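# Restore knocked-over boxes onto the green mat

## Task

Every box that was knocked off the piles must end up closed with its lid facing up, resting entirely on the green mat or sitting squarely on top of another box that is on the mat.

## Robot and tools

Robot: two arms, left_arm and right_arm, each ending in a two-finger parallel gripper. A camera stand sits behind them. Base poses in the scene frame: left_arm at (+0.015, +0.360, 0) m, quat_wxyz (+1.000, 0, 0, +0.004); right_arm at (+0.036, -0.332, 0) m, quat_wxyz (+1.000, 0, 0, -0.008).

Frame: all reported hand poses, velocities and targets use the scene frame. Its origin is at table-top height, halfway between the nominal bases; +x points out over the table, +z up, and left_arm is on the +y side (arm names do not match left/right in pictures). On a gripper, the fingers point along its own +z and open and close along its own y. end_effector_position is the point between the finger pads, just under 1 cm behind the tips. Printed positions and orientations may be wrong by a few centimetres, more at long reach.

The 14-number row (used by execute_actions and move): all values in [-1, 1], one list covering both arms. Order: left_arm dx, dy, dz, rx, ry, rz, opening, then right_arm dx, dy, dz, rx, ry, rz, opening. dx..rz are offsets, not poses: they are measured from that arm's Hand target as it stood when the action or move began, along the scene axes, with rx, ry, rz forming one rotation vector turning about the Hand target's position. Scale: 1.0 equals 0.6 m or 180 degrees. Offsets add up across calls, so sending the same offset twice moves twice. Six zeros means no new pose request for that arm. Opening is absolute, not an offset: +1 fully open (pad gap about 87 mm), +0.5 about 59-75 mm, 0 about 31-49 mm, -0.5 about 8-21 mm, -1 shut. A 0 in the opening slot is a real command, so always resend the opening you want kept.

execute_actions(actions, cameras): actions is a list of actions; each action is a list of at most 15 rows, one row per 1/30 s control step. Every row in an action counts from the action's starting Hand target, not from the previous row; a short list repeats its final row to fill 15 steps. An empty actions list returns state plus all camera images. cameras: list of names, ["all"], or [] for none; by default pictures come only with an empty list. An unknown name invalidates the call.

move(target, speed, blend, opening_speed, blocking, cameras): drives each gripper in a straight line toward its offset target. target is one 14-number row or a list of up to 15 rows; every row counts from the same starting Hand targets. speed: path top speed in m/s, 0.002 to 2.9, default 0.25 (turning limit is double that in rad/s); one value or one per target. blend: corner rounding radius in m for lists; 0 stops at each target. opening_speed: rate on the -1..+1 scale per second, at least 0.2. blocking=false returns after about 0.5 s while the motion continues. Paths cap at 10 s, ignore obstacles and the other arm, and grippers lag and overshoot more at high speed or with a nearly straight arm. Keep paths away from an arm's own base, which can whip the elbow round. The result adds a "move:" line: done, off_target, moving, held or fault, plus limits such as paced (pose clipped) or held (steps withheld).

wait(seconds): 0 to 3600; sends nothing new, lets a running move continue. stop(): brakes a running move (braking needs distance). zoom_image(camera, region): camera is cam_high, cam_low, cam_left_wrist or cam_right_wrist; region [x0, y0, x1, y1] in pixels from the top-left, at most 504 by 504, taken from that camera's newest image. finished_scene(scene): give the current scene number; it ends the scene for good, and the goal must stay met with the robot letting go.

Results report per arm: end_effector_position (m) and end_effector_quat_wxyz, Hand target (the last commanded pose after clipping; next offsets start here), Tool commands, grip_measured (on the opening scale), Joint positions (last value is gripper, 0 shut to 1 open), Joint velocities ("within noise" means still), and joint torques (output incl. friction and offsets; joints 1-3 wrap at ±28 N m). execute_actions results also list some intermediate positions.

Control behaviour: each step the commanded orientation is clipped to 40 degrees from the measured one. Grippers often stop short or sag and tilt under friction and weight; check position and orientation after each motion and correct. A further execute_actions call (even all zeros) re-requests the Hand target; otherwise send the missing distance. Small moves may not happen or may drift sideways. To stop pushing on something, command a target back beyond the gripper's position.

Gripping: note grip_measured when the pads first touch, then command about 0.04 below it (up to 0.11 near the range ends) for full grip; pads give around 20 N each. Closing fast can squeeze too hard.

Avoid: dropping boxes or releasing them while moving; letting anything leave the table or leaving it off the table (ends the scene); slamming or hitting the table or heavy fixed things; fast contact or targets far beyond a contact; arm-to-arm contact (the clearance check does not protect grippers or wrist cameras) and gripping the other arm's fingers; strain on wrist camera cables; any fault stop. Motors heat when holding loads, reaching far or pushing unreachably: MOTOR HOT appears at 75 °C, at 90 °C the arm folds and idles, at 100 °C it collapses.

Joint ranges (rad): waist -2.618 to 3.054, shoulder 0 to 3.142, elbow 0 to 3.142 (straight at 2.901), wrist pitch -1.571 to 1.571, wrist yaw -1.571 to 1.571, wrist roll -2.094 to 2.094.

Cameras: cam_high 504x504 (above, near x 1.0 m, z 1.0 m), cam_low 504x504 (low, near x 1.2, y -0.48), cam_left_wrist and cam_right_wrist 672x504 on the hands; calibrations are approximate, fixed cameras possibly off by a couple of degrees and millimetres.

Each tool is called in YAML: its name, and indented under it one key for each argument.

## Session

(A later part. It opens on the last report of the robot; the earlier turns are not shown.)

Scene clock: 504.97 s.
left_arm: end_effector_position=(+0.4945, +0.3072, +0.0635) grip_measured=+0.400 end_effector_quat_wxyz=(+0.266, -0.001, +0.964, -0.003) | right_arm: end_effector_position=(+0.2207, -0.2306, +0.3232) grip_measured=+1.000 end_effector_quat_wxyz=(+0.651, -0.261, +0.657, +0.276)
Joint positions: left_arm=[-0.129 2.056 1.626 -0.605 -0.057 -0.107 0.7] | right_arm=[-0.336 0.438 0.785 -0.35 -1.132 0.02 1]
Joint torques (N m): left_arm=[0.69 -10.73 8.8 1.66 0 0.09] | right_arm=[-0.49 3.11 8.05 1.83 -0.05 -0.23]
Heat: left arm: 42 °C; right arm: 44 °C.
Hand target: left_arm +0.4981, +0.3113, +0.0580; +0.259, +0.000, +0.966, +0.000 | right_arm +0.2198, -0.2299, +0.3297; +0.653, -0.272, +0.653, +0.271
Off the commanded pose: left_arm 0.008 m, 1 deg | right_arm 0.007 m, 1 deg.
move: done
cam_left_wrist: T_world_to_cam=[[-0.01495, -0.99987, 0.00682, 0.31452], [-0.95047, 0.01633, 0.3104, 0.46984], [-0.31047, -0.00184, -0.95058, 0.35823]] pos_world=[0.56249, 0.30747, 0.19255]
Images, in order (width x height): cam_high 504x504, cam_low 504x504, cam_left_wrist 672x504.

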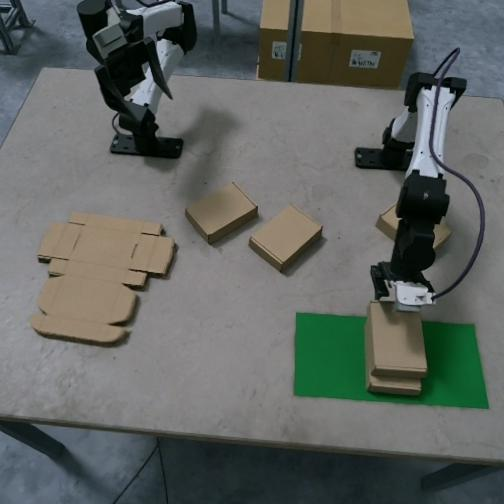

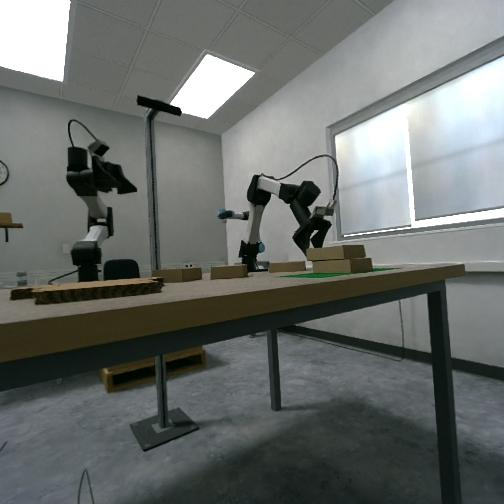

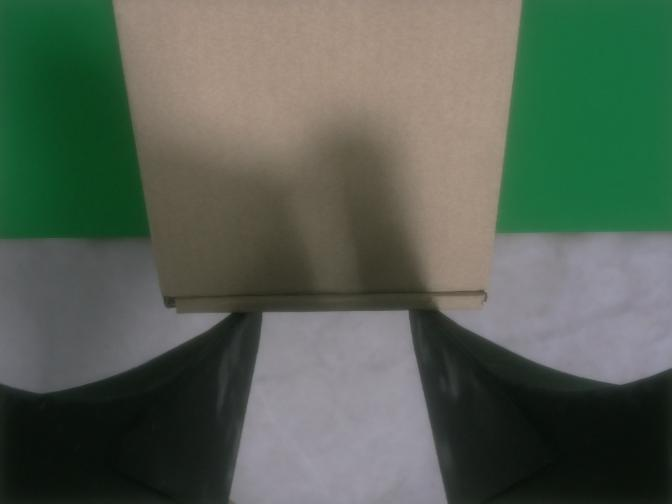

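move:
  target:
    - [0.032, 0.0, 0.0, 0, 0, 0, 0.4, 0, 0, 0, 0, 0, 0, 1]
  speed: [0.05]
  cameras: ["cam_low", "cam_left_wrist", "cam_high"]

zoom_image:
  camera: "cam_low"
  region: [260, 190, 390, 285]

zoom_image:
  camera: "cam_high"
  region: [350, 280, 450, 400]

Scene clock: 511.23 s.
left_arm: end_effector_position=(+0.5139, +0.3063, +0.0644) grip_measured=+0.400 end_effector_quat_wxyz=(+0.266, +0.000, +0.964, -0.002) | right_arm: end_effector_position=(+0.2207, -0.2306, +0.3232) grip_measured=+1.000 end_effector_quat_wxyz=(+0.651, -0.261, +0.657, +0.276)
Joint positions: left_arm=[-0.127 2.132 1.744 -0.646 -0.057 -0.103 0.7] | right_arm=[-0.336 0.438 0.785 -0.35 -1.132 0.02 1]
Joint torques (N m): left_arm=[0.83 -11.3 8.91 1.76 0.01 0.08] | right_arm=[-0.36 3.3 8.27 1.81 -0.1 -0.31]
Heat: left arm: 42 °C; right arm: 44 °C.
Hand target: left_arm +0.5173, +0.3112, +0.0580; +0.259, +0.000, +0.966, +0.000 | right_arm +0.2198, -0.2299, +0.3297; +0.653, -0.272, +0.653, +0.271
Off the commanded pose: left_arm 0.009 m, 1 deg | right_arm 0.007 m, 1 deg.
move: done
cam_left_wrist: T_world_to_cam=[[-0.01556, -0.99987, 0.005, 0.31442], [-0.95095, 0.01635, 0.30893, 0.48846], [-0.30897, 0.00006, -0.95107, 0.36381]] pos_world=[0.58179, 0.30637, 0.19355]
Images, in order (width x height): cam_high 504x504, cam_low 504x504, cam_left_wrist 672x504.

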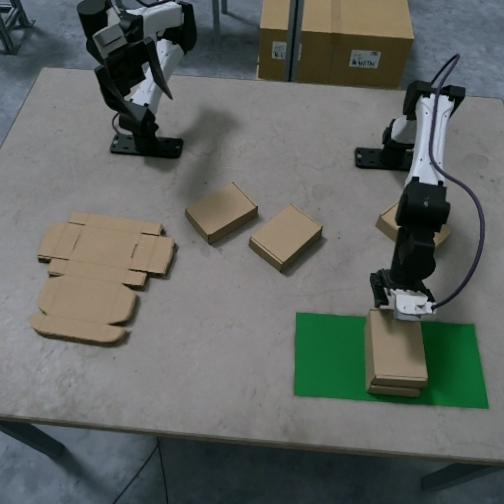

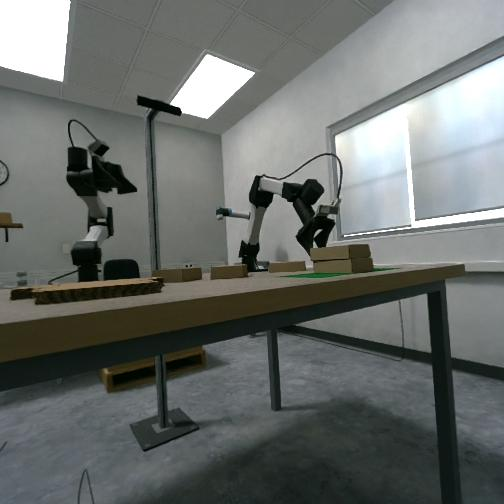

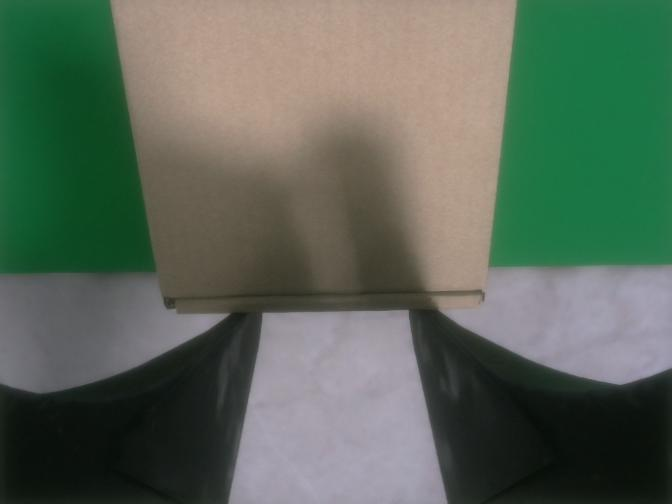

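Scaled by 3.877 from the camera's image (finer frame: 720x720).

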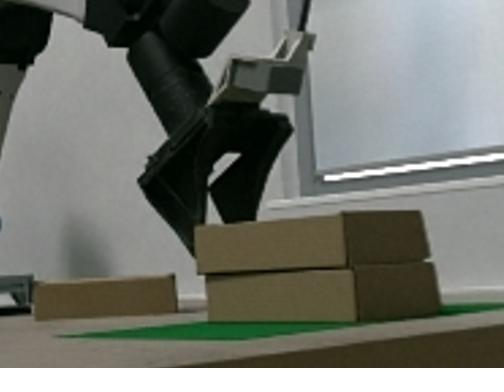

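Scaled by 4.200 from the camera's image (finer frame: 720x720).

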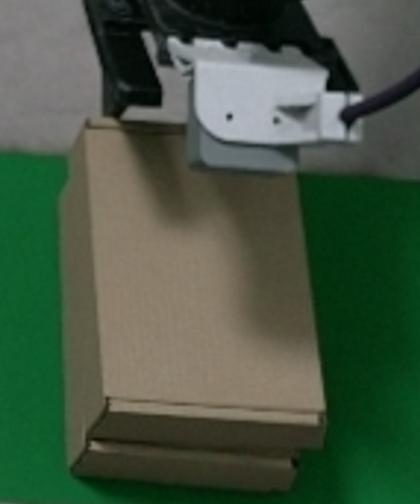

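move:
  target:
    - [0.0125, 0.0, 0.0, 0, 0, 0, 0.4, 0, 0, 0, 0, 0, 0, 1]
  speed: [0.05]
  cameras: ["cam_low", "cam_high"]

zoom_image:
  camera: "cam_low"
  region: [260, 190, 390, 285]

zoom_image:
  camera: "cam_high"
  region: [350, 280, 450, 400]

Scene clock: 515.93 s.
left_arm: end_effector_position=(+0.5217, +0.3074, +0.0650) grip_measured=+0.400 end_effector_quat_wxyz=(+0.267, -0.002, +0.964, -0.001) | right_arm: end_effector_position=(+0.2207, -0.2306, +0.3232) grip_measured=+1.000 end_effector_quat_wxyz=(+0.651, -0.261, +0.657, +0.276)
Joint positions: left_arm=[-0.123 2.162 1.794 -0.665 -0.057 -0.102 0.7] | right_arm=[-0.336 0.438 0.785 -0.35 -1.132 0.02 1]
Joint torques (N m): left_arm=[0.9 -11.49 8.76 1.79 -0.01 0.11] | right_arm=[-0.36 3.44 8.09 1.86 -0.04 -0.27]
Heat: left arm: 42 °C; right arm: 44 °C.
Hand target: left_arm +0.5249, +0.3113, +0.0581; +0.259, +0.000, +0.966, +0.000 | right_arm +0.2198, -0.2299, +0.3297; +0.653, -0.272, +0.653, +0.271
Off the commanded pose: left_arm 0.008 m, 1 deg | right_arm 0.007 m, 1 deg.
move: done
Images, in order (width x height): cam_high 504x504, cam_low 504x504.

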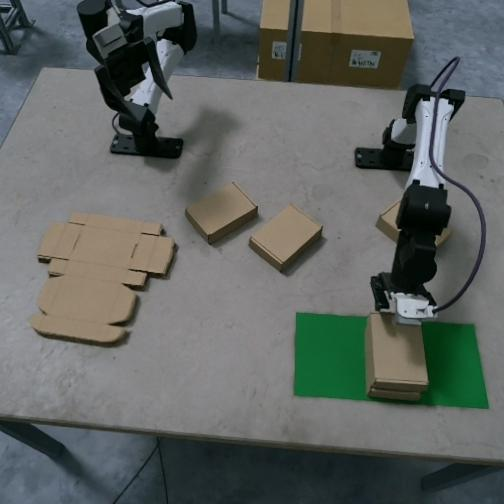

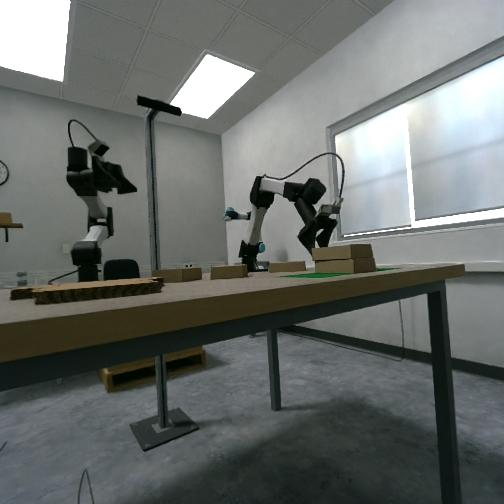

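Scaled by 3.877 from the camera's image (finer frame: 720x720).

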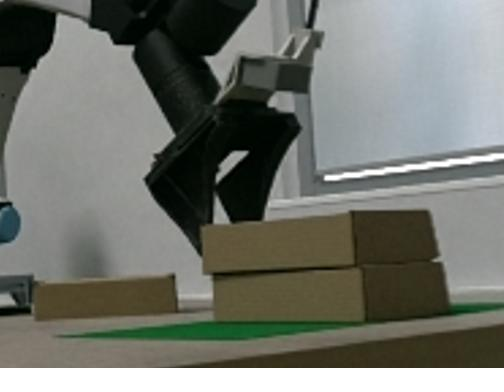

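Scaled by 4.200 from the camera's image (finer frame: 720x720).

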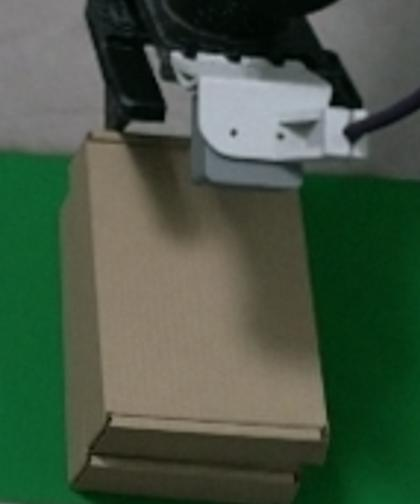

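move:
  target:
    - [-0.08, 0.0, 0.0, 0, 0, 0, 0.4, 0, 0, 0, 0, 0, 0, 1]
    - [-0.15, 0.0, 0.25, 0, -0.06, 0, 0.4, 0, 0, 0, 0, 0, 0, 1]
    - [-0.42, 0.1, 0.303, 0, -0.1667, 0, 1, 0, 0, 0, 0, 0, 0, 1]
  speed: [0.08, 0.2, 0.25]
  blend: [0.01, 0.04, 0]
  cameras: ["cam_low", "cam_high", "cam_left_wrist"]

zoom_image:
  camera: "cam_high"
  region: [350, 280, 450, 410]

zoom_image:
  camera: "cam_low"
  region: [290, 225, 390, 285]

Scene clock: 530.67 s.
left_arm: end_effector_position=(+0.2743, +0.3702, +0.2467) grip_measured=+1.000 end_effector_quat_wxyz=(+0.510, -0.003, +0.860, +0.000) | right_arm: end_effector_position=(+0.2207, -0.2306, +0.3232) grip_measured=+1.000 end_effector_quat_wxyz=(+0.651, -0.261, +0.657, +0.276)
Joint positions: left_arm=[0.073 0.776 0.963 -0.689 0.07 0.035 1] | right_arm=[-0.336 0.438 0.785 -0.35 -1.132 0.02 1]
Joint torques (N m): left_arm=[0.76 0.32 5.81 2.42 0.1 0.06] | right_arm=[-0.44 3.52 8.03 1.83 -0.08 -0.21]
Heat: left arm: 43 °C; right arm: 44 °C.
Hand target: left_arm +0.2729, +0.3713, +0.2398; +0.500, +0.000, +0.866, +0.000 | right_arm +0.2198, -0.2299, +0.3297; +0.653, -0.272, +0.653, +0.271
Off the commanded pose: left_arm 0.007 m, 1 deg | right_arm 0.007 m, 1 deg.
move: done
cam_left_wrist: T_world_to_cam=[[-0.00953, -0.99995, -0.00395, 0.37415], [-0.97657, 0.01016, -0.21496, 0.34172], [0.21498, 0.00181, -0.97662, 0.32503]] pos_world=[0.2674, 0.37007, 0.39236]
Images, in order (width x height): cam_high 504x504, cam_low 504x504, cam_left_wrist 672x504.

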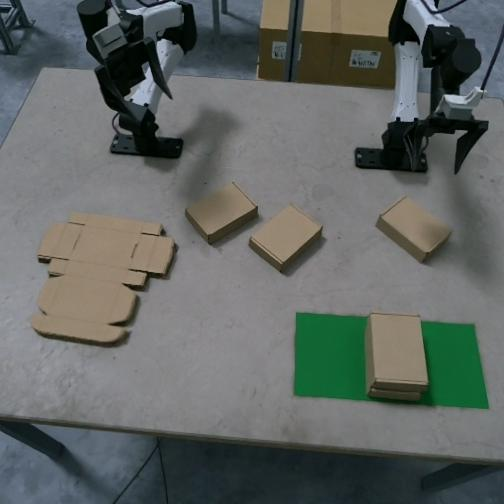

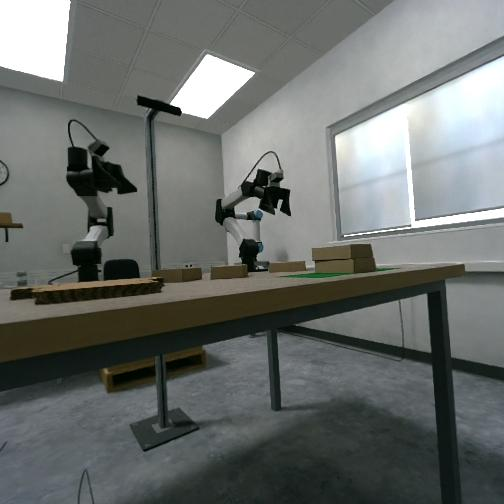

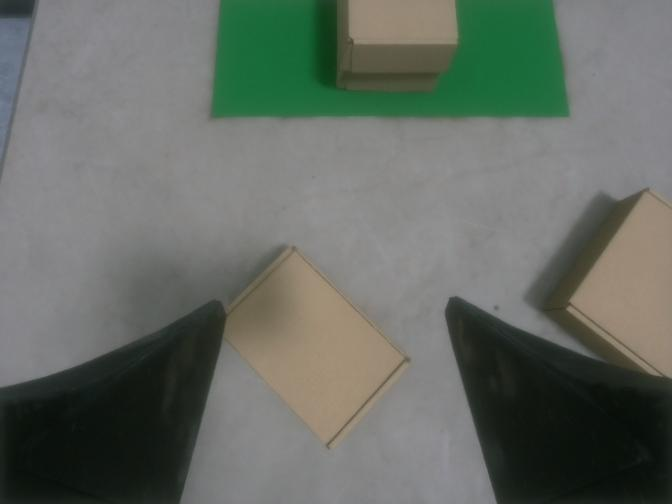

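Scaled by 3.877 from the camera's image (finer frame: 720x720).

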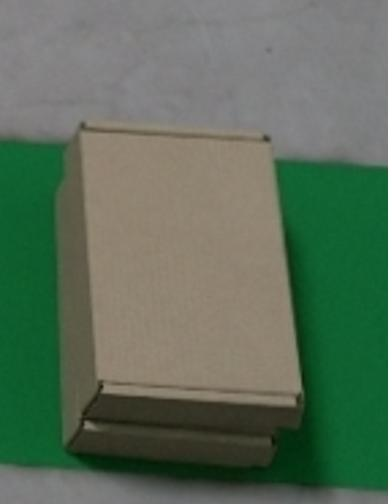

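Scaled by 5.040 from the camera's image (finer frame: 720x720).

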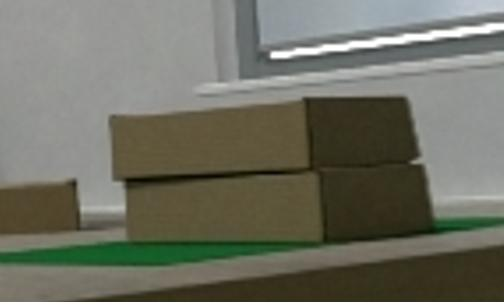

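zoom_image:
  camera: "cam_left_wrist"
  region: [310, 0, 490, 120]

Scaled by 2.800 from the camera's image (finer frame: 960x720).

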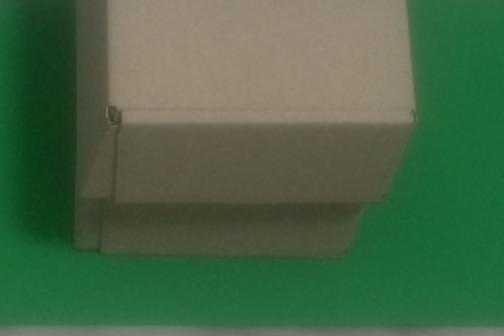

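move:
  target:
    - [-0.0998, 0.152, -0.1997, 0.0872, 0.2105, -0.2396, 1, 0, 0, 0, 0, 0, 0, 1]
  speed: [0.2]
  cameras: ["cam_high", "cam_left_wrist"]

Scene clock: 573.23 s.
left_arm: end_effector_position=(+0.2118, +0.4575, +0.1167) grip_measured=+1.000 end_effector_quat_wxyz=(+0.164, +0.375, +0.910, -0.070) | right_arm: end_effector_position=(+0.2207, -0.2306, +0.3232) grip_measured=+1.000 end_effector_quat_wxyz=(+0.651, -0.261, +0.657, +0.276)
Joint positions: left_arm=[0.552 1.328 1.087 -1.25 0.35 1.329 1] | right_arm=[-0.336 0.438 0.785 -0.35 -1.132 0.02 1]
Joint torques (N m): left_arm=[0.83 -3.71 7.86 0.56 0.12 0.11] | right_arm=[-0.5 3.11 8.02 1.87 -0.08 -0.19]
Heat: left arm: 37 °C; right arm: 44 °C.
Hand target: left_arm +0.2131, +0.4626, +0.1201; +0.161, +0.377, +0.910, -0.066 | right_arm +0.2198, -0.2299, +0.3297; +0.653, -0.272, +0.653, +0.271
Off the commanded pose: left_arm 0.006 m, 1 deg | right_arm 0.007 m, 1 deg.
move: done
cam_left_wrist: T_world_to_cam=[[-0.71588, -0.69817, 0.00846, 0.47044], [-0.61132, 0.63258, 0.47552, -0.19076], [-0.33735, 0.33525, -0.87966, 0.16446]] pos_world=[0.27564, 0.39398, 0.2314]

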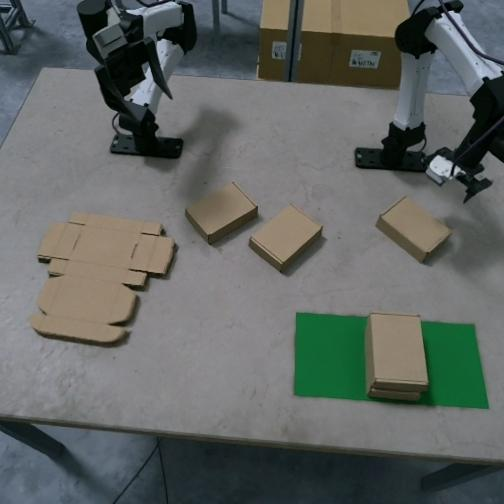

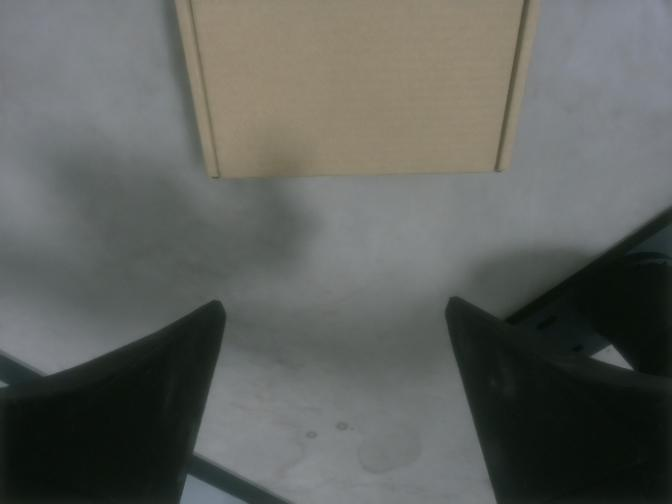

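move:
  target:
    - [0, 0, -0.155, 0, 0, 0, 1, 0, 0, 0, 0, 0, 0, 1]
  speed: [0.1]
  cameras: ["cam_high", "cam_left_wrist"]

Scene clock: 578.50 s.
left_arm: end_effector_position=(+0.2148, +0.4600, +0.0319) grip_measured=+1.000 end_effector_quat_wxyz=(+0.165, +0.376, +0.909, -0.066) | right_arm: end_effector_position=(+0.2207, -0.2306, +0.3232) grip_measured=+1.000 end_effector_quat_wxyz=(+0.651, -0.261, +0.657, +0.276)
Joint positions: left_arm=[0.552 1.396 0.796 -0.882 0.347 1.33 1] | right_arm=[-0.336 0.438 0.785 -0.35 -1.132 0.02 1]
Joint torques (N m): left_arm=[0.84 -3.79 4.96 0.89 0.21 0.13] | right_arm=[-0.55 3.38 8.03 1.85 -0.03 -0.24]
Heat: left arm: 35 °C; right arm: 44 °C.
Hand target: left_arm +0.2130, +0.4626, +0.0270; +0.161, +0.377, +0.910, -0.066 | right_arm +0.2198, -0.2299, +0.3297; +0.653, -0.272, +0.653, +0.271
Off the commanded pose: left_arm 0.006 m, 0 deg | right_arm 0.007 m, 1 deg.
move: done
cam_left_wrist: T_world_to_cam=[[-0.71647, -0.69761, -0.0015, 0.47526], [-0.61386, 0.62943, 0.47645, -0.14829], [-0.33143, 0.34228, -0.8792, 0.08559]] pos_world=[0.27785, 0.39559, 0.14661]

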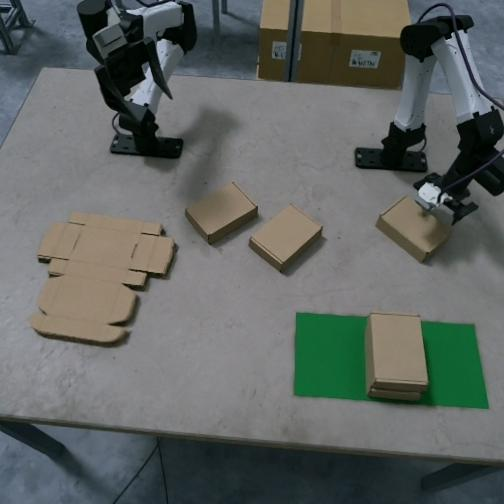

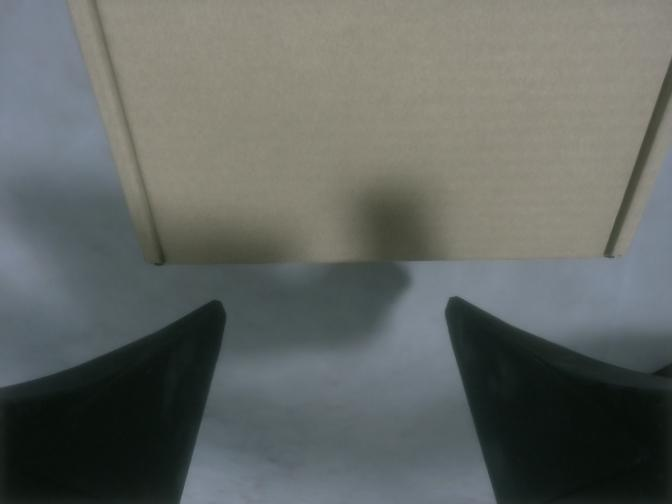

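move:
  target:
    - [0.0233, -0.0233, -0.003, 0, 0, 0, 1, 0, 0, 0, 0, 0, 0, 1]
    - [0.06, -0.064, -0.003, 0, 0, -0.07, 1, 0, 0, 0, 0, 0, 0, 1]
    - [0.095, -0.105, -0.003, 0, 0, -0.139, 1, 0, 0, 0, 0, 0, 0, 1]
  speed: [0.06]
  blend: [0.005, 0.01, 0]
  cameras: ["cam_high", "cam_left_wrist"]

speed must be one number or one for each of the 3 targets, got a list of 1; nothing of the call was run

move:
  target:
    - [0.0233, -0.0233, -0.003, 0, 0, 0, 1, 0, 0, 0, 0, 0, 0, 1]
    - [0.06, -0.064, -0.003, 0, 0, -0.07, 1, 0, 0, 0, 0, 0, 0, 1]
    - [0.095, -0.105, -0.003, 0, 0, -0.139, 1, 0, 0, 0, 0, 0, 0, 1]
  speed: 0.06
  blend: [0.005, 0.01, 0]
  cameras: ["cam_high", "cam_left_wrist"]

Scene clock: 595.27 s.
left_arm: end_effector_position=(+0.2659, +0.4019, +0.0243) grip_measured=+1.000 end_effector_quat_wxyz=(+0.142, +0.557, +0.813, -0.095) | right_arm: end_effector_position=(+0.2207, -0.2306, +0.3232) grip_measured=+1.000 end_effector_quat_wxyz=(+0.651, -0.261, +0.657, +0.276)
Joint positions: left_arm=[0.235 1.553 0.905 -0.873 0.34 1.437 1] | right_arm=[-0.336 0.438 0.785 -0.35 -1.132 0.02 1]
Joint torques (N m): left_arm=[-0.98 -4.96 7.46 0.5 0.34 0.1] | right_arm=[-0.21 3.43 7.99 1.82 -0.06 -0.27]
Heat: left arm: 34 °C; right arm: 44 °C.
Hand target: left_arm +0.2700, +0.3995, +0.0252; +0.143, +0.565, +0.807, -0.100 | right_arm +0.2198, -0.2299, +0.3297; +0.653, -0.272, +0.653, +0.271
Off the commanded pose: left_arm 0.005 m, 1 deg | right_arm 0.007 m, 1 deg.
move: done
cam_left_wrist: T_world_to_cam=[[-0.93747, -0.34806, -0.00087, 0.38955], [-0.30419, 0.81809, 0.48805, -0.2351], [-0.16915, 0.4578, -0.87282, 0.02595]] pos_world=[0.29807, 0.31604, 0.13773]

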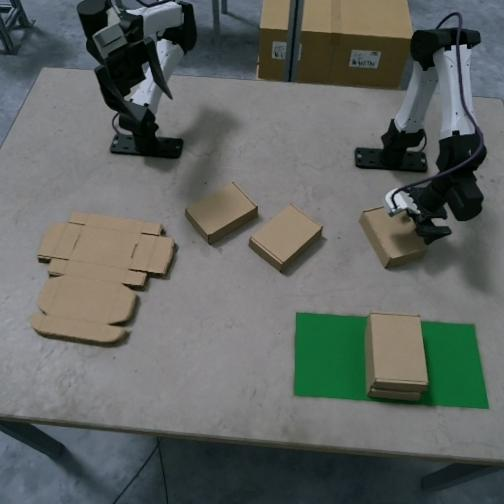

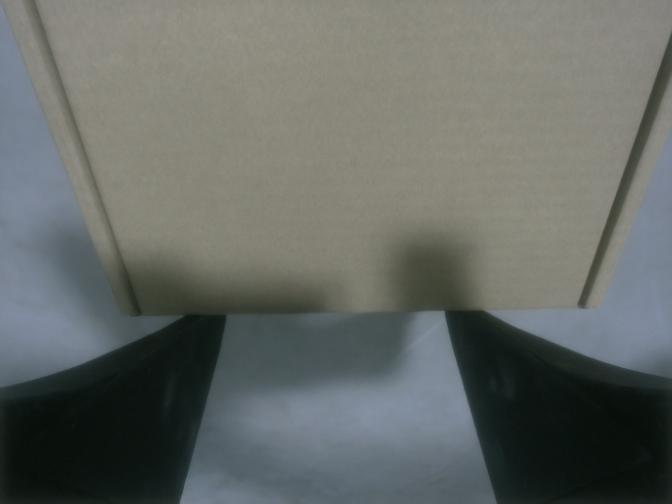

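move:
  target:
    - [-0.0186, 0.0464, 0.005, 0, 0, 0, 1, 0, 0, 0, 0, 0, 0, 1]
    - [-0.0186, 0.0464, 0.2167, 0, 0, 0, 1, 0, 0, 0, 0, 0, 0, 1]
    - [-0.1667, -0.1775, 0.2167, 0.0255, 0.0571, 0.5088, 1, 0, 0, 0, 0, 0, 0, 1]
  speed: [0.1, 0.15, 0.2]
  blend: [0.01, 0.03, 0]
  cameras: ["cam_high", "cam_left_wrist", "cam_low"]

Scene clock: 614.17 s.
left_arm: end_effector_position=(+0.1736, +0.2916, +0.1545) grip_measured=+1.000 end_effector_quat_wxyz=(+0.084, -0.189, +0.978, +0.012) | right_arm: end_effector_position=(+0.2207, -0.2306, +0.3232) grip_measured=+1.000 end_effector_quat_wxyz=(+0.651, -0.261, +0.657, +0.276)
Joint positions: left_arm=[-0.363 1.194 1.149 -1.394 -0.107 -0.729 1] | right_arm=[-0.336 0.438 0.785 -0.35 -1.132 0.02 1]
Joint torques (N m): left_arm=[-0.9 -4.19 5.72 0.85 -0.2 0.01] | right_arm=[-0.72 3.36 8.13 1.78 -0.06 -0.22]
Heat: left arm: 34 °C; right arm: 45 °C.
Hand target: left_arm +0.1700, +0.2930, +0.1553; +0.085, -0.189, +0.978, +0.017 | right_arm +0.2198, -0.2299, +0.3297; +0.653, -0.272, +0.653, +0.271
Off the commanded pose: left_arm 0.004 m, 1 deg | right_arm 0.007 m, 1 deg.
move: done
cam_left_wrist: T_world_to_cam=[[0.35866, -0.93335, 0.01466, 0.20812], [-0.72701, -0.26945, 0.63155, 0.13184], [-0.58551, -0.23717, -0.7752, 0.43436]] pos_world=[0.27553, 0.33279, 0.2504]
Images, in order (width x height): cam_high 504x504, cam_low 504x504, cam_left_wrist 672x504.

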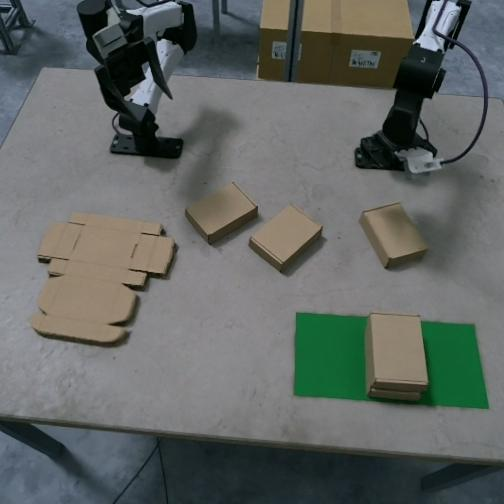

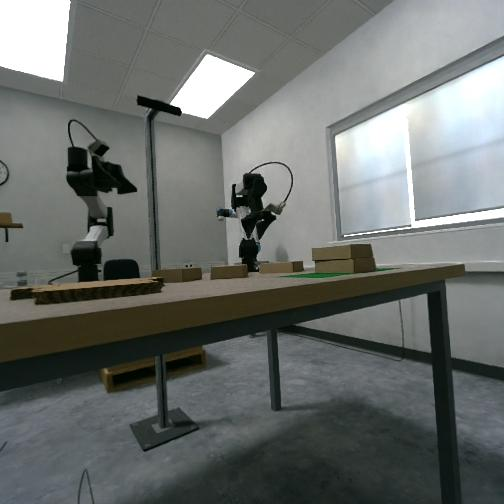

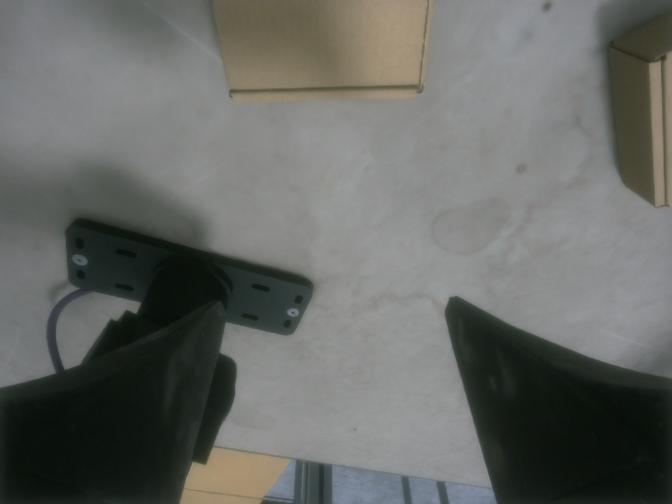

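move:
  target:
    - [0.003, 0.003, -0.2172, 0, 0, 0, 0.7, 0, 0, 0, 0, 0, 0, 1]
  speed: [0.1]
  cameras: ["cam_high", "cam_left_wrist"]

Scene clock: 628.60 s.
left_arm: end_effector_position=(+0.1717, +0.2925, +0.0290) grip_measured=+0.700 end_effector_quat_wxyz=(+0.087, -0.189, +0.978, +0.011) | right_arm: end_effector_position=(+0.2207, -0.2306, +0.3232) grip_measured=+1.000 end_effector_quat_wxyz=(+0.651, -0.261, +0.657, +0.276)
Joint positions: left_arm=[-0.363 1.211 0.655 -0.878 -0.108 -0.729 0.85] | right_arm=[-0.336 0.438 0.785 -0.35 -1.132 0.02 1]
Joint torques (N m): left_arm=[0.49 -2.19 5.07 1.1 -0.2 0.04] | right_arm=[-0.5 3.43 7.98 1.84 -0.06 -0.25]
Heat: left arm: 33 °C; right arm: 45 °C.
Hand target: left_arm +0.1718, +0.2949, +0.0249; +0.085, -0.189, +0.978, +0.017 | right_arm +0.2198, -0.2299, +0.3297; +0.653, -0.272, +0.653, +0.271
Off the commanded pose: left_arm 0.005 m, 1 deg | right_arm 0.007 m, 1 deg.
move: done
cam_left_wrist: T_world_to_cam=[[0.35901, -0.93316, 0.01789, 0.21118], [-0.7304, -0.26897, 0.62784, 0.21055], [-0.58106, -0.23846, -0.77814, 0.33587]] pos_world=[0.27313, 0.33379, 0.12539]

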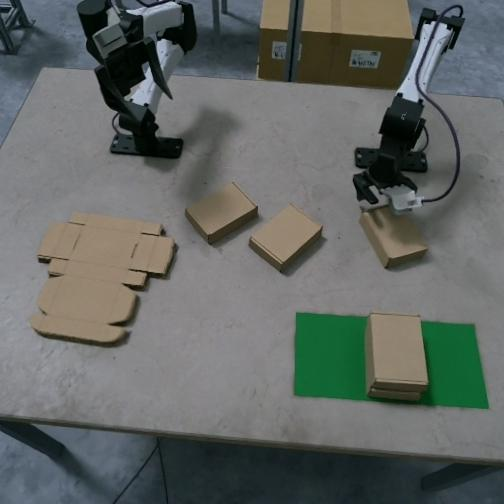

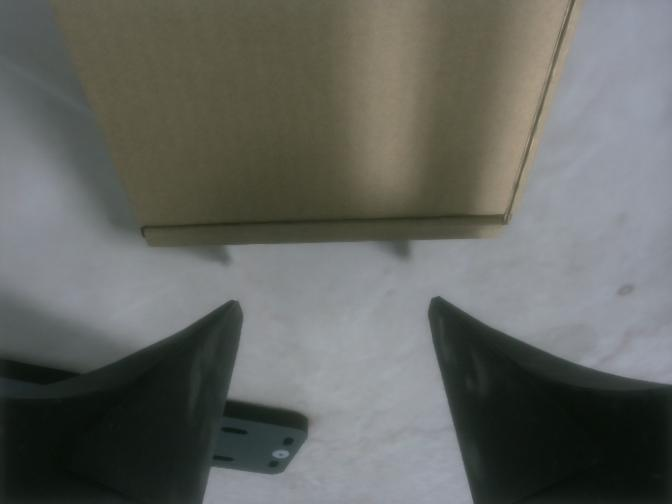

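move:
  target:
    - [0.047, 0.0185, 0, 0, 0, 0, 0.7, 0, 0, 0, 0, 0, 0, 1]
    - [0.2178, 0.0905, 0, 0, 0, -0.0206, 0.7, 0, 0, 0, 0, 0, 0, 1]
  speed: [0.08, 0.07]
  blend: [0.008, 0]
  cameras: ["cam_high", "cam_left_wrist"]

Scene clock: 638.90 s.
left_arm: end_effector_position=(+0.2955, +0.3479, +0.0249) grip_measured=+0.700 end_effector_quat_wxyz=(+0.083, -0.158, +0.984, +0.017) | right_arm: end_effector_position=(+0.2207, -0.2306, +0.3232) grip_measured=+1.000 end_effector_quat_wxyz=(+0.651, -0.261, +0.657, +0.276)
Joint positions: left_arm=[-0.041 1.677 1.038 -0.775 -0.065 -0.346 0.85] | right_arm=[-0.336 0.438 0.785 -0.35 -1.132 0.02 1]
Joint torques (N m): left_arm=[0.55 -6.45 7.62 1.08 -0.01 0.15] | right_arm=[-0.68 3.54 8.12 1.91 -0.03 -0.17]
Heat: left arm: 33 °C; right arm: 45 °C.
Hand target: left_arm +0.3024, +0.3491, +0.0249; +0.086, -0.157, +0.984, +0.014 | right_arm +0.2198, -0.2299, +0.3297; +0.653, -0.272, +0.653, +0.271
Off the commanded pose: left_arm 0.007 m, 0 deg | right_arm 0.007 m, 1 deg.
move: done
cam_left_wrist: T_world_to_cam=[[0.30074, -0.95371, -0.00109, 0.24343], [-0.73909, -0.23378, 0.63174, 0.30864], [-0.60274, -0.18918, -0.77518, 0.40703]] pos_world=[0.40024, 0.38131, 0.12081]

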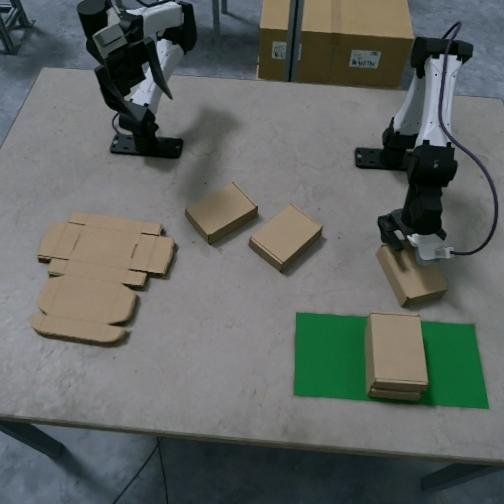

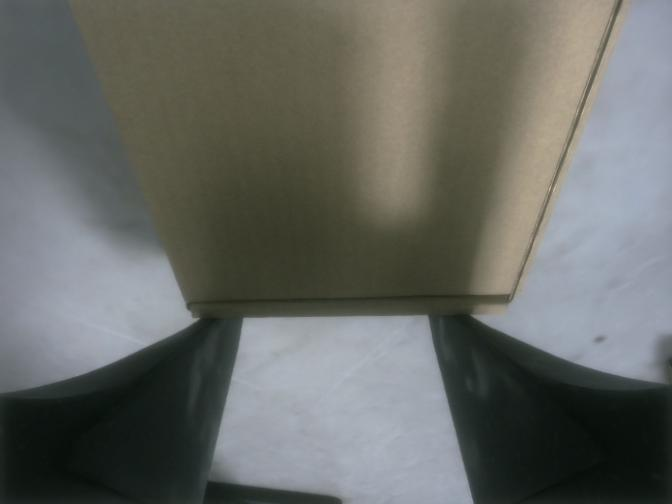

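move:
  target:
    - [0.1788, 0.0680, 0.002, 0, 0, -0.02, 0.7, 0, 0, 0, 0, 0, 0, 1]
  speed: 0.07
  cameras: ["cam_high", "cam_left_wrist"]

Scene clock: 644.67 s.
left_arm: end_effector_position=(+0.4077, +0.3874, +0.0304) grip_measured=+0.700 end_effector_quat_wxyz=(+0.094, -0.127, +0.987, +0.014) | right_arm: end_effector_position=(+0.2207, -0.2306, +0.3232) grip_measured=+1.000 end_effector_quat_wxyz=(+0.651, -0.261, +0.657, +0.276)
Joint positions: left_arm=[0.064 2.059 1.565 -0.891 -0.038 -0.18 0.85] | right_arm=[-0.336 0.438 0.785 -0.35 -1.132 0.02 1]
Joint torques (N m): left_arm=[0.47 -10.13 8.03 0.91 0.01 0.06] | right_arm=[-0.46 3.06 8.24 1.82 -0.03 -0.26]
Heat: left arm: 33 °C; right arm: 45 °C.
Hand target: left_arm +0.4098, +0.3899, +0.0262; +0.086, -0.126, +0.988, +0.011 | right_arm +0.2198, -0.2299, +0.3297; +0.653, -0.272, +0.653, +0.271
Off the commanded pose: left_arm 0.005 m, 1 deg | right_arm 0.007 m, 1 deg.
move: done
cam_left_wrist: T_world_to_cam=[[0.24001, -0.97077, 0.00271, 0.27851], [-0.76487, -0.18738, 0.61633, 0.39034], [-0.59781, -0.14999, -0.78748, 0.46948]] pos_world=[0.51238, 0.41393, 0.12838]

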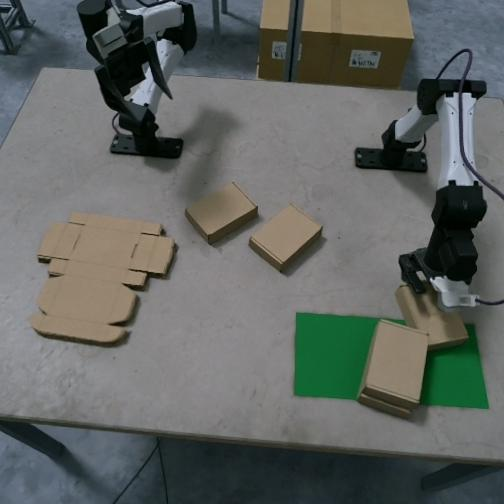

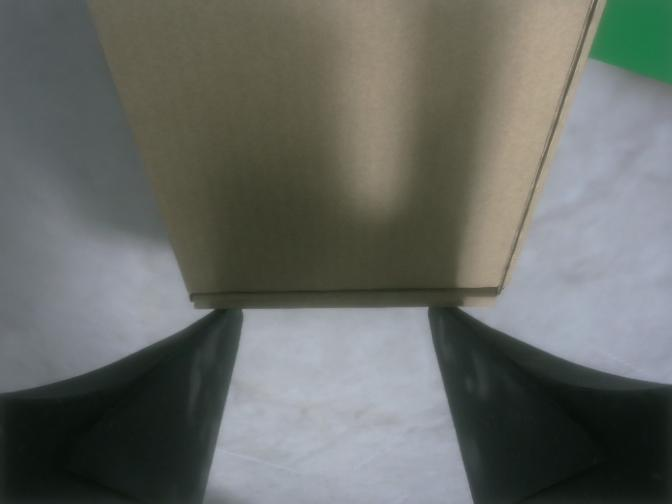

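move:
  target:
    - [-0.05, -0.012, 0.0, 0, 0, 0, 0.7, 0, 0, 0, 0, 0, 0, 1]
    - [-0.06, -0.05, 0.25, 0, 0, -0.02, 0.7, 0, 0, 0, 0, 0, 0, 1]
    - [-0.08, -0.09, 0.38, 0, -0.26, -0.08, 0.7, 0, 0, 0, 0, 0, 0, 1]
  speed: [0.08, 0.2, 0.2]
  blend: [0.008, 0.04, 0]
  cameras: ["cam_high", "cam_left_wrist", "cam_low"]

Scene clock: 705.70 s.
left_arm: end_effector_position=(+0.3634, +0.3396, +0.2517) grip_measured=+0.700 end_effector_quat_wxyz=(+0.464, -0.009, +0.884, -0.047) | right_arm: end_effector_position=(+0.2207, -0.2306, +0.3232) grip_measured=+1.000 end_effector_quat_wxyz=(+0.651, -0.261, +0.657, +0.276)
Joint positions: left_arm=[-0.028 1.198 1.228 -0.631 0.059 -0.071 0.85] | right_arm=[-0.336 0.438 0.785 -0.35 -1.132 0.02 1]
Joint torques (N m): left_arm=[-0.76 -5.78 6 2.63 0.11 0.09] | right_arm=[-0.47 3.45 8.02 1.78 -0.01 -0.23]
Heat: left arm: 38 °C; right arm: 45 °C.
Hand target: left_arm +0.3617, +0.3359, +0.2542; +0.471, +0.001, +0.881, -0.050 | right_arm +0.2198, -0.2299, +0.3297; +0.653, -0.272, +0.653, +0.271
Off the commanded pose: left_arm 0.005 m, 2 deg | right_arm 0.007 m, 1 deg.
move: done
cam_left_wrist: T_world_to_cam=[[-0.04234, -0.99539, 0.08602, 0.33223], [-0.99284, 0.03229, -0.11499, 0.40334], [0.11168, -0.09027, -0.98964, 0.38291]] pos_world=[0.37175, 0.35224, 0.39675]
Images, in order (width x height): cam_high 504x504, cam_low 504x504, cam_left_wrist 672x504.

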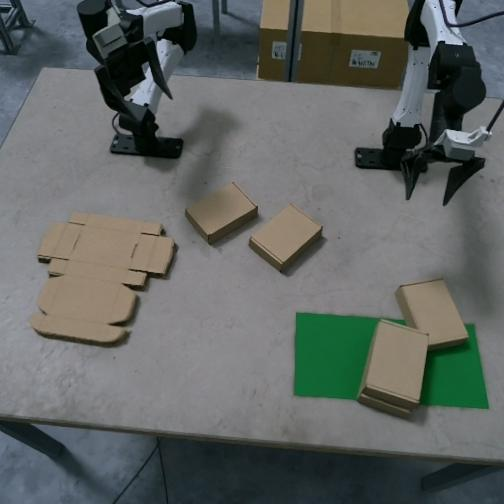

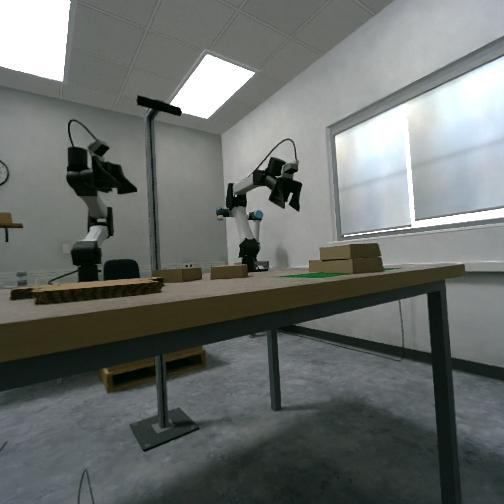

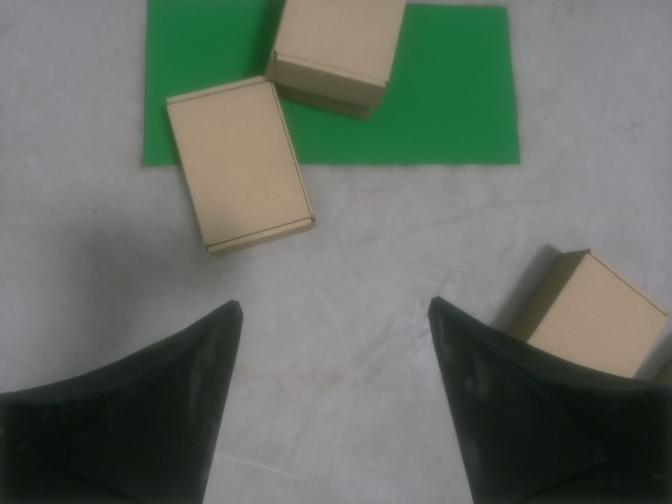

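zoom_image:
  camera: "cam_left_wrist"
  region: [130, 0, 430, 260]

zoom_image:
  camera: "cam_high"
  region: [340, 270, 490, 430]

Scaled by 1.680 from the camera's image (finer frame: 960x720).

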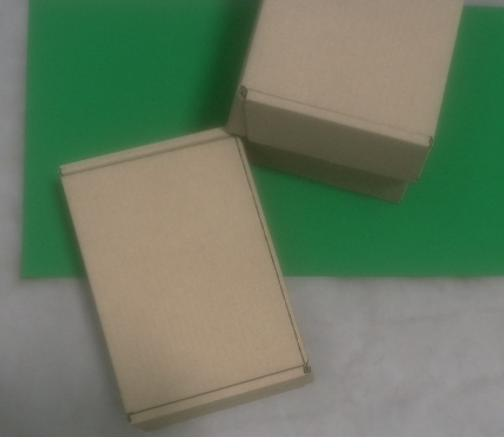

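Scaled by 3.150 from the camera's image (finer frame: 720x720).

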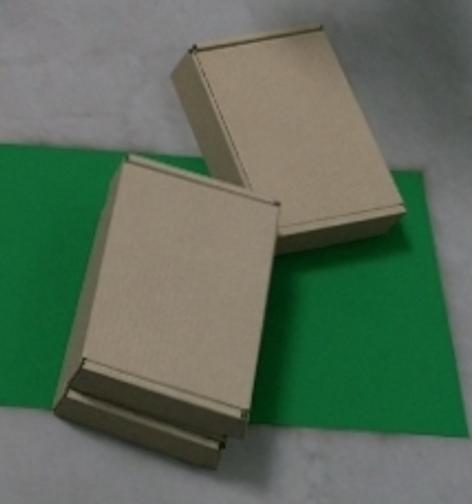

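move:
  target:
    - [0.1888, -0.0298, -0.2237, 0.0325, 0.2563, 0.0035, -1, 0, 0, 0, 0, 0, 0, 1]
    - [0.1888, -0.0298, -0.3837, 0.0325, 0.2563, 0.0035, -1, 0, 0, 0, 0, 0, 0, 1]
  speed: [0.2, 0.1]
  blend: [0.02, 0]
  cameras: ["cam_high", "cam_left_wrist", "cam_low"]

Scene clock: 735.93 s.
left_arm: end_effector_position=(+0.4740, +0.3209, +0.0206) grip_measured=-0.998 end_effector_quat_wxyz=(+0.080, +0.000, +0.997, -0.004) | right_arm: end_effector_position=(+0.2207, -0.2306, +0.3232) grip_measured=+1.000 end_effector_quat_wxyz=(+0.651, -0.261, +0.657, +0.276)
Joint positions: left_arm=[-0.088 2.377 2.047 -1.08 -0.006 -0.08 0.001] | right_arm=[-0.336 0.438 0.785 -0.35 -1.132 0.02 1]
Joint torques (N m): left_arm=[-1.06 -16.75 5.29 1.12 -0.11 -0.1] | right_arm=[-0.32 3.37 8.2 1.87 -0.09 -0.23]
Heat: left arm: 37 °C; right arm: 45 °C.
Hand target: left_arm +0.4751, +0.3181, +0.0240; +0.088, +0.000, +0.996, +0.000 | right_arm +0.2198, -0.2299, +0.3297; +0.653, -0.272, +0.653, +0.271
Off the commanded pose: left_arm 0.005 m, 1 deg | right_arm 0.007 m, 1 deg.
move: done
cam_left_wrist: T_world_to_cam=[[-0.01353, -0.99982, 0.01365, 0.32735], [-0.76946, 0.01913, 0.63841, 0.37004], [-0.63855, -0.00187, -0.76958, 0.46287]] pos_world=[0.58472, 0.32107, 0.11551]
Images, in order (width x height): cam_high 504x504, cam_low 504x504, cam_left_wrist 672x504.

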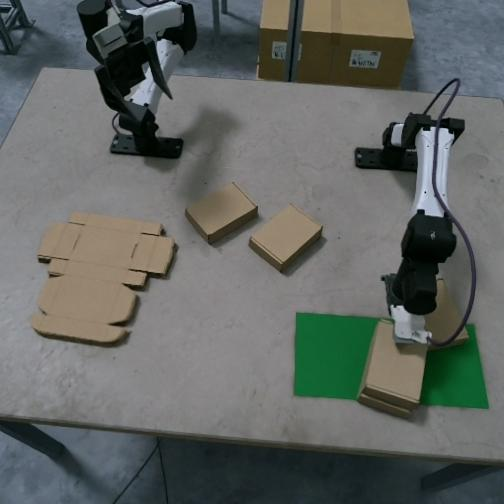

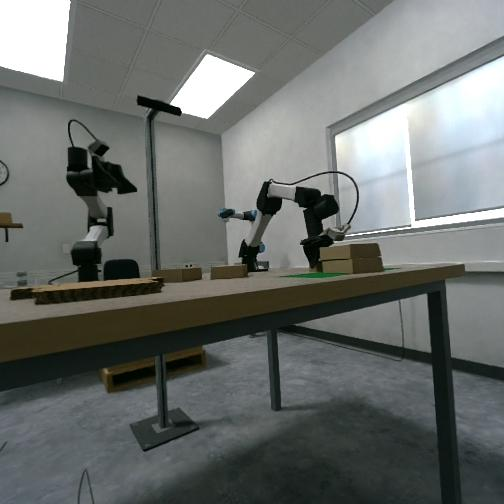

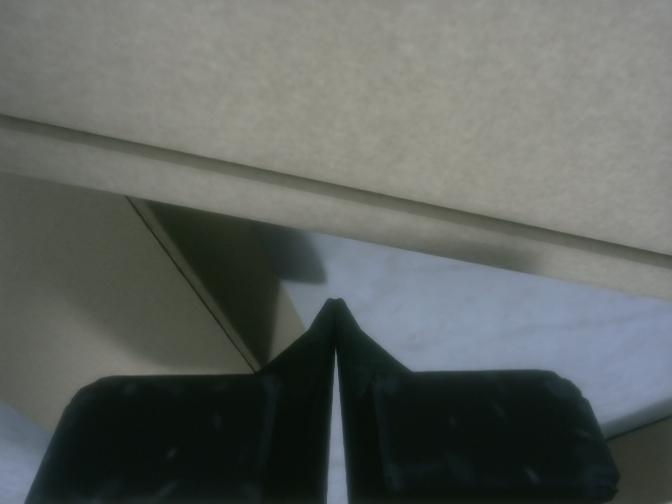

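move:
  target:
    - [0.0, 0.092, 0.008, 0, 0, 0, -1, 0, 0, 0, 0, 0, 0, 1]
  speed: 0.06
  cameras: ["cam_high", "cam_left_wrist", "cam_low"]

Scene clock: 740.73 s.
left_arm: end_effector_position=(+0.4736, +0.3718, +0.0188) grip_measured=-0.998 end_effector_quat_wxyz=(+0.077, -0.003, +0.997, +0.002) | right_arm: end_effector_position=(+0.2207, -0.2306, +0.3232) grip_measured=+1.000 end_effector_quat_wxyz=(+0.651, -0.261, +0.657, +0.276)
Joint positions: left_arm=[0.015 2.377 2.04 -1.079 -0.001 0.019 0.001] | right_arm=[-0.336 0.438 0.785 -0.35 -1.132 0.02 1]
Joint torques (N m): left_arm=[0.24 -17.72 6.02 1.02 0.07 0.17] | right_arm=[-0.54 3.33 8.17 1.79 0 -0.29]
Heat: left arm: 39 °C; right arm: 45 °C.
Hand target: left_arm +0.4750, +0.3732, +0.0288; +0.088, +0.000, +0.996, -0.001 | right_arm +0.2198, -0.2299, +0.3297; +0.653, -0.272, +0.653, +0.271
Off the commanded pose: left_arm 0.010 m, 1 deg | right_arm 0.007 m, 1 deg.
move: done
cam_left_wrist: T_world_to_cam=[[-0.00793, -0.99997, 0.00218, 0.37585], [-0.76564, 0.00747, 0.64323, 0.37235], [-0.64322, 0.00343, -0.76567, 0.4615]] pos_world=[0.58491, 0.37147, 0.11303]
Images, in order (width x height): cam_high 504x504, cam_low 504x504, cam_left_wrist 672x504.

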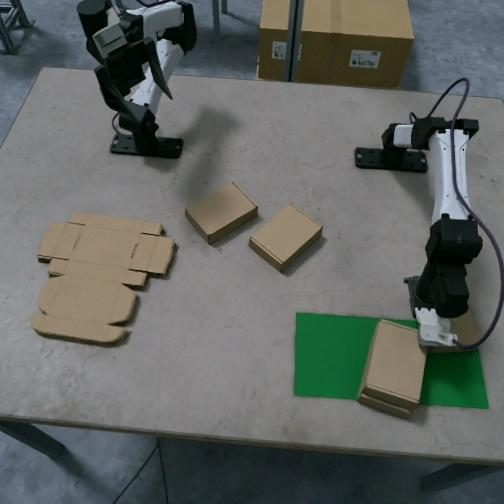

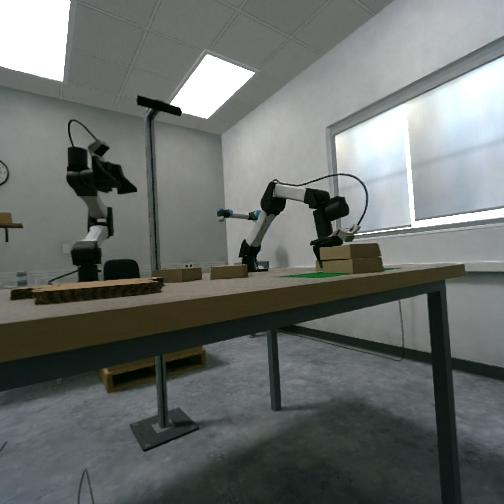

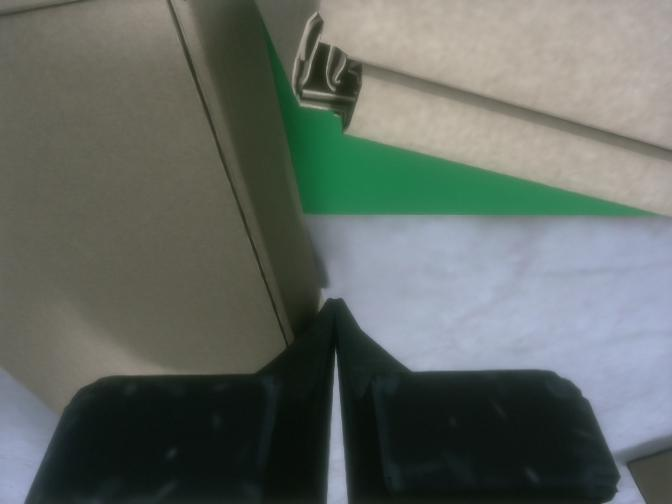

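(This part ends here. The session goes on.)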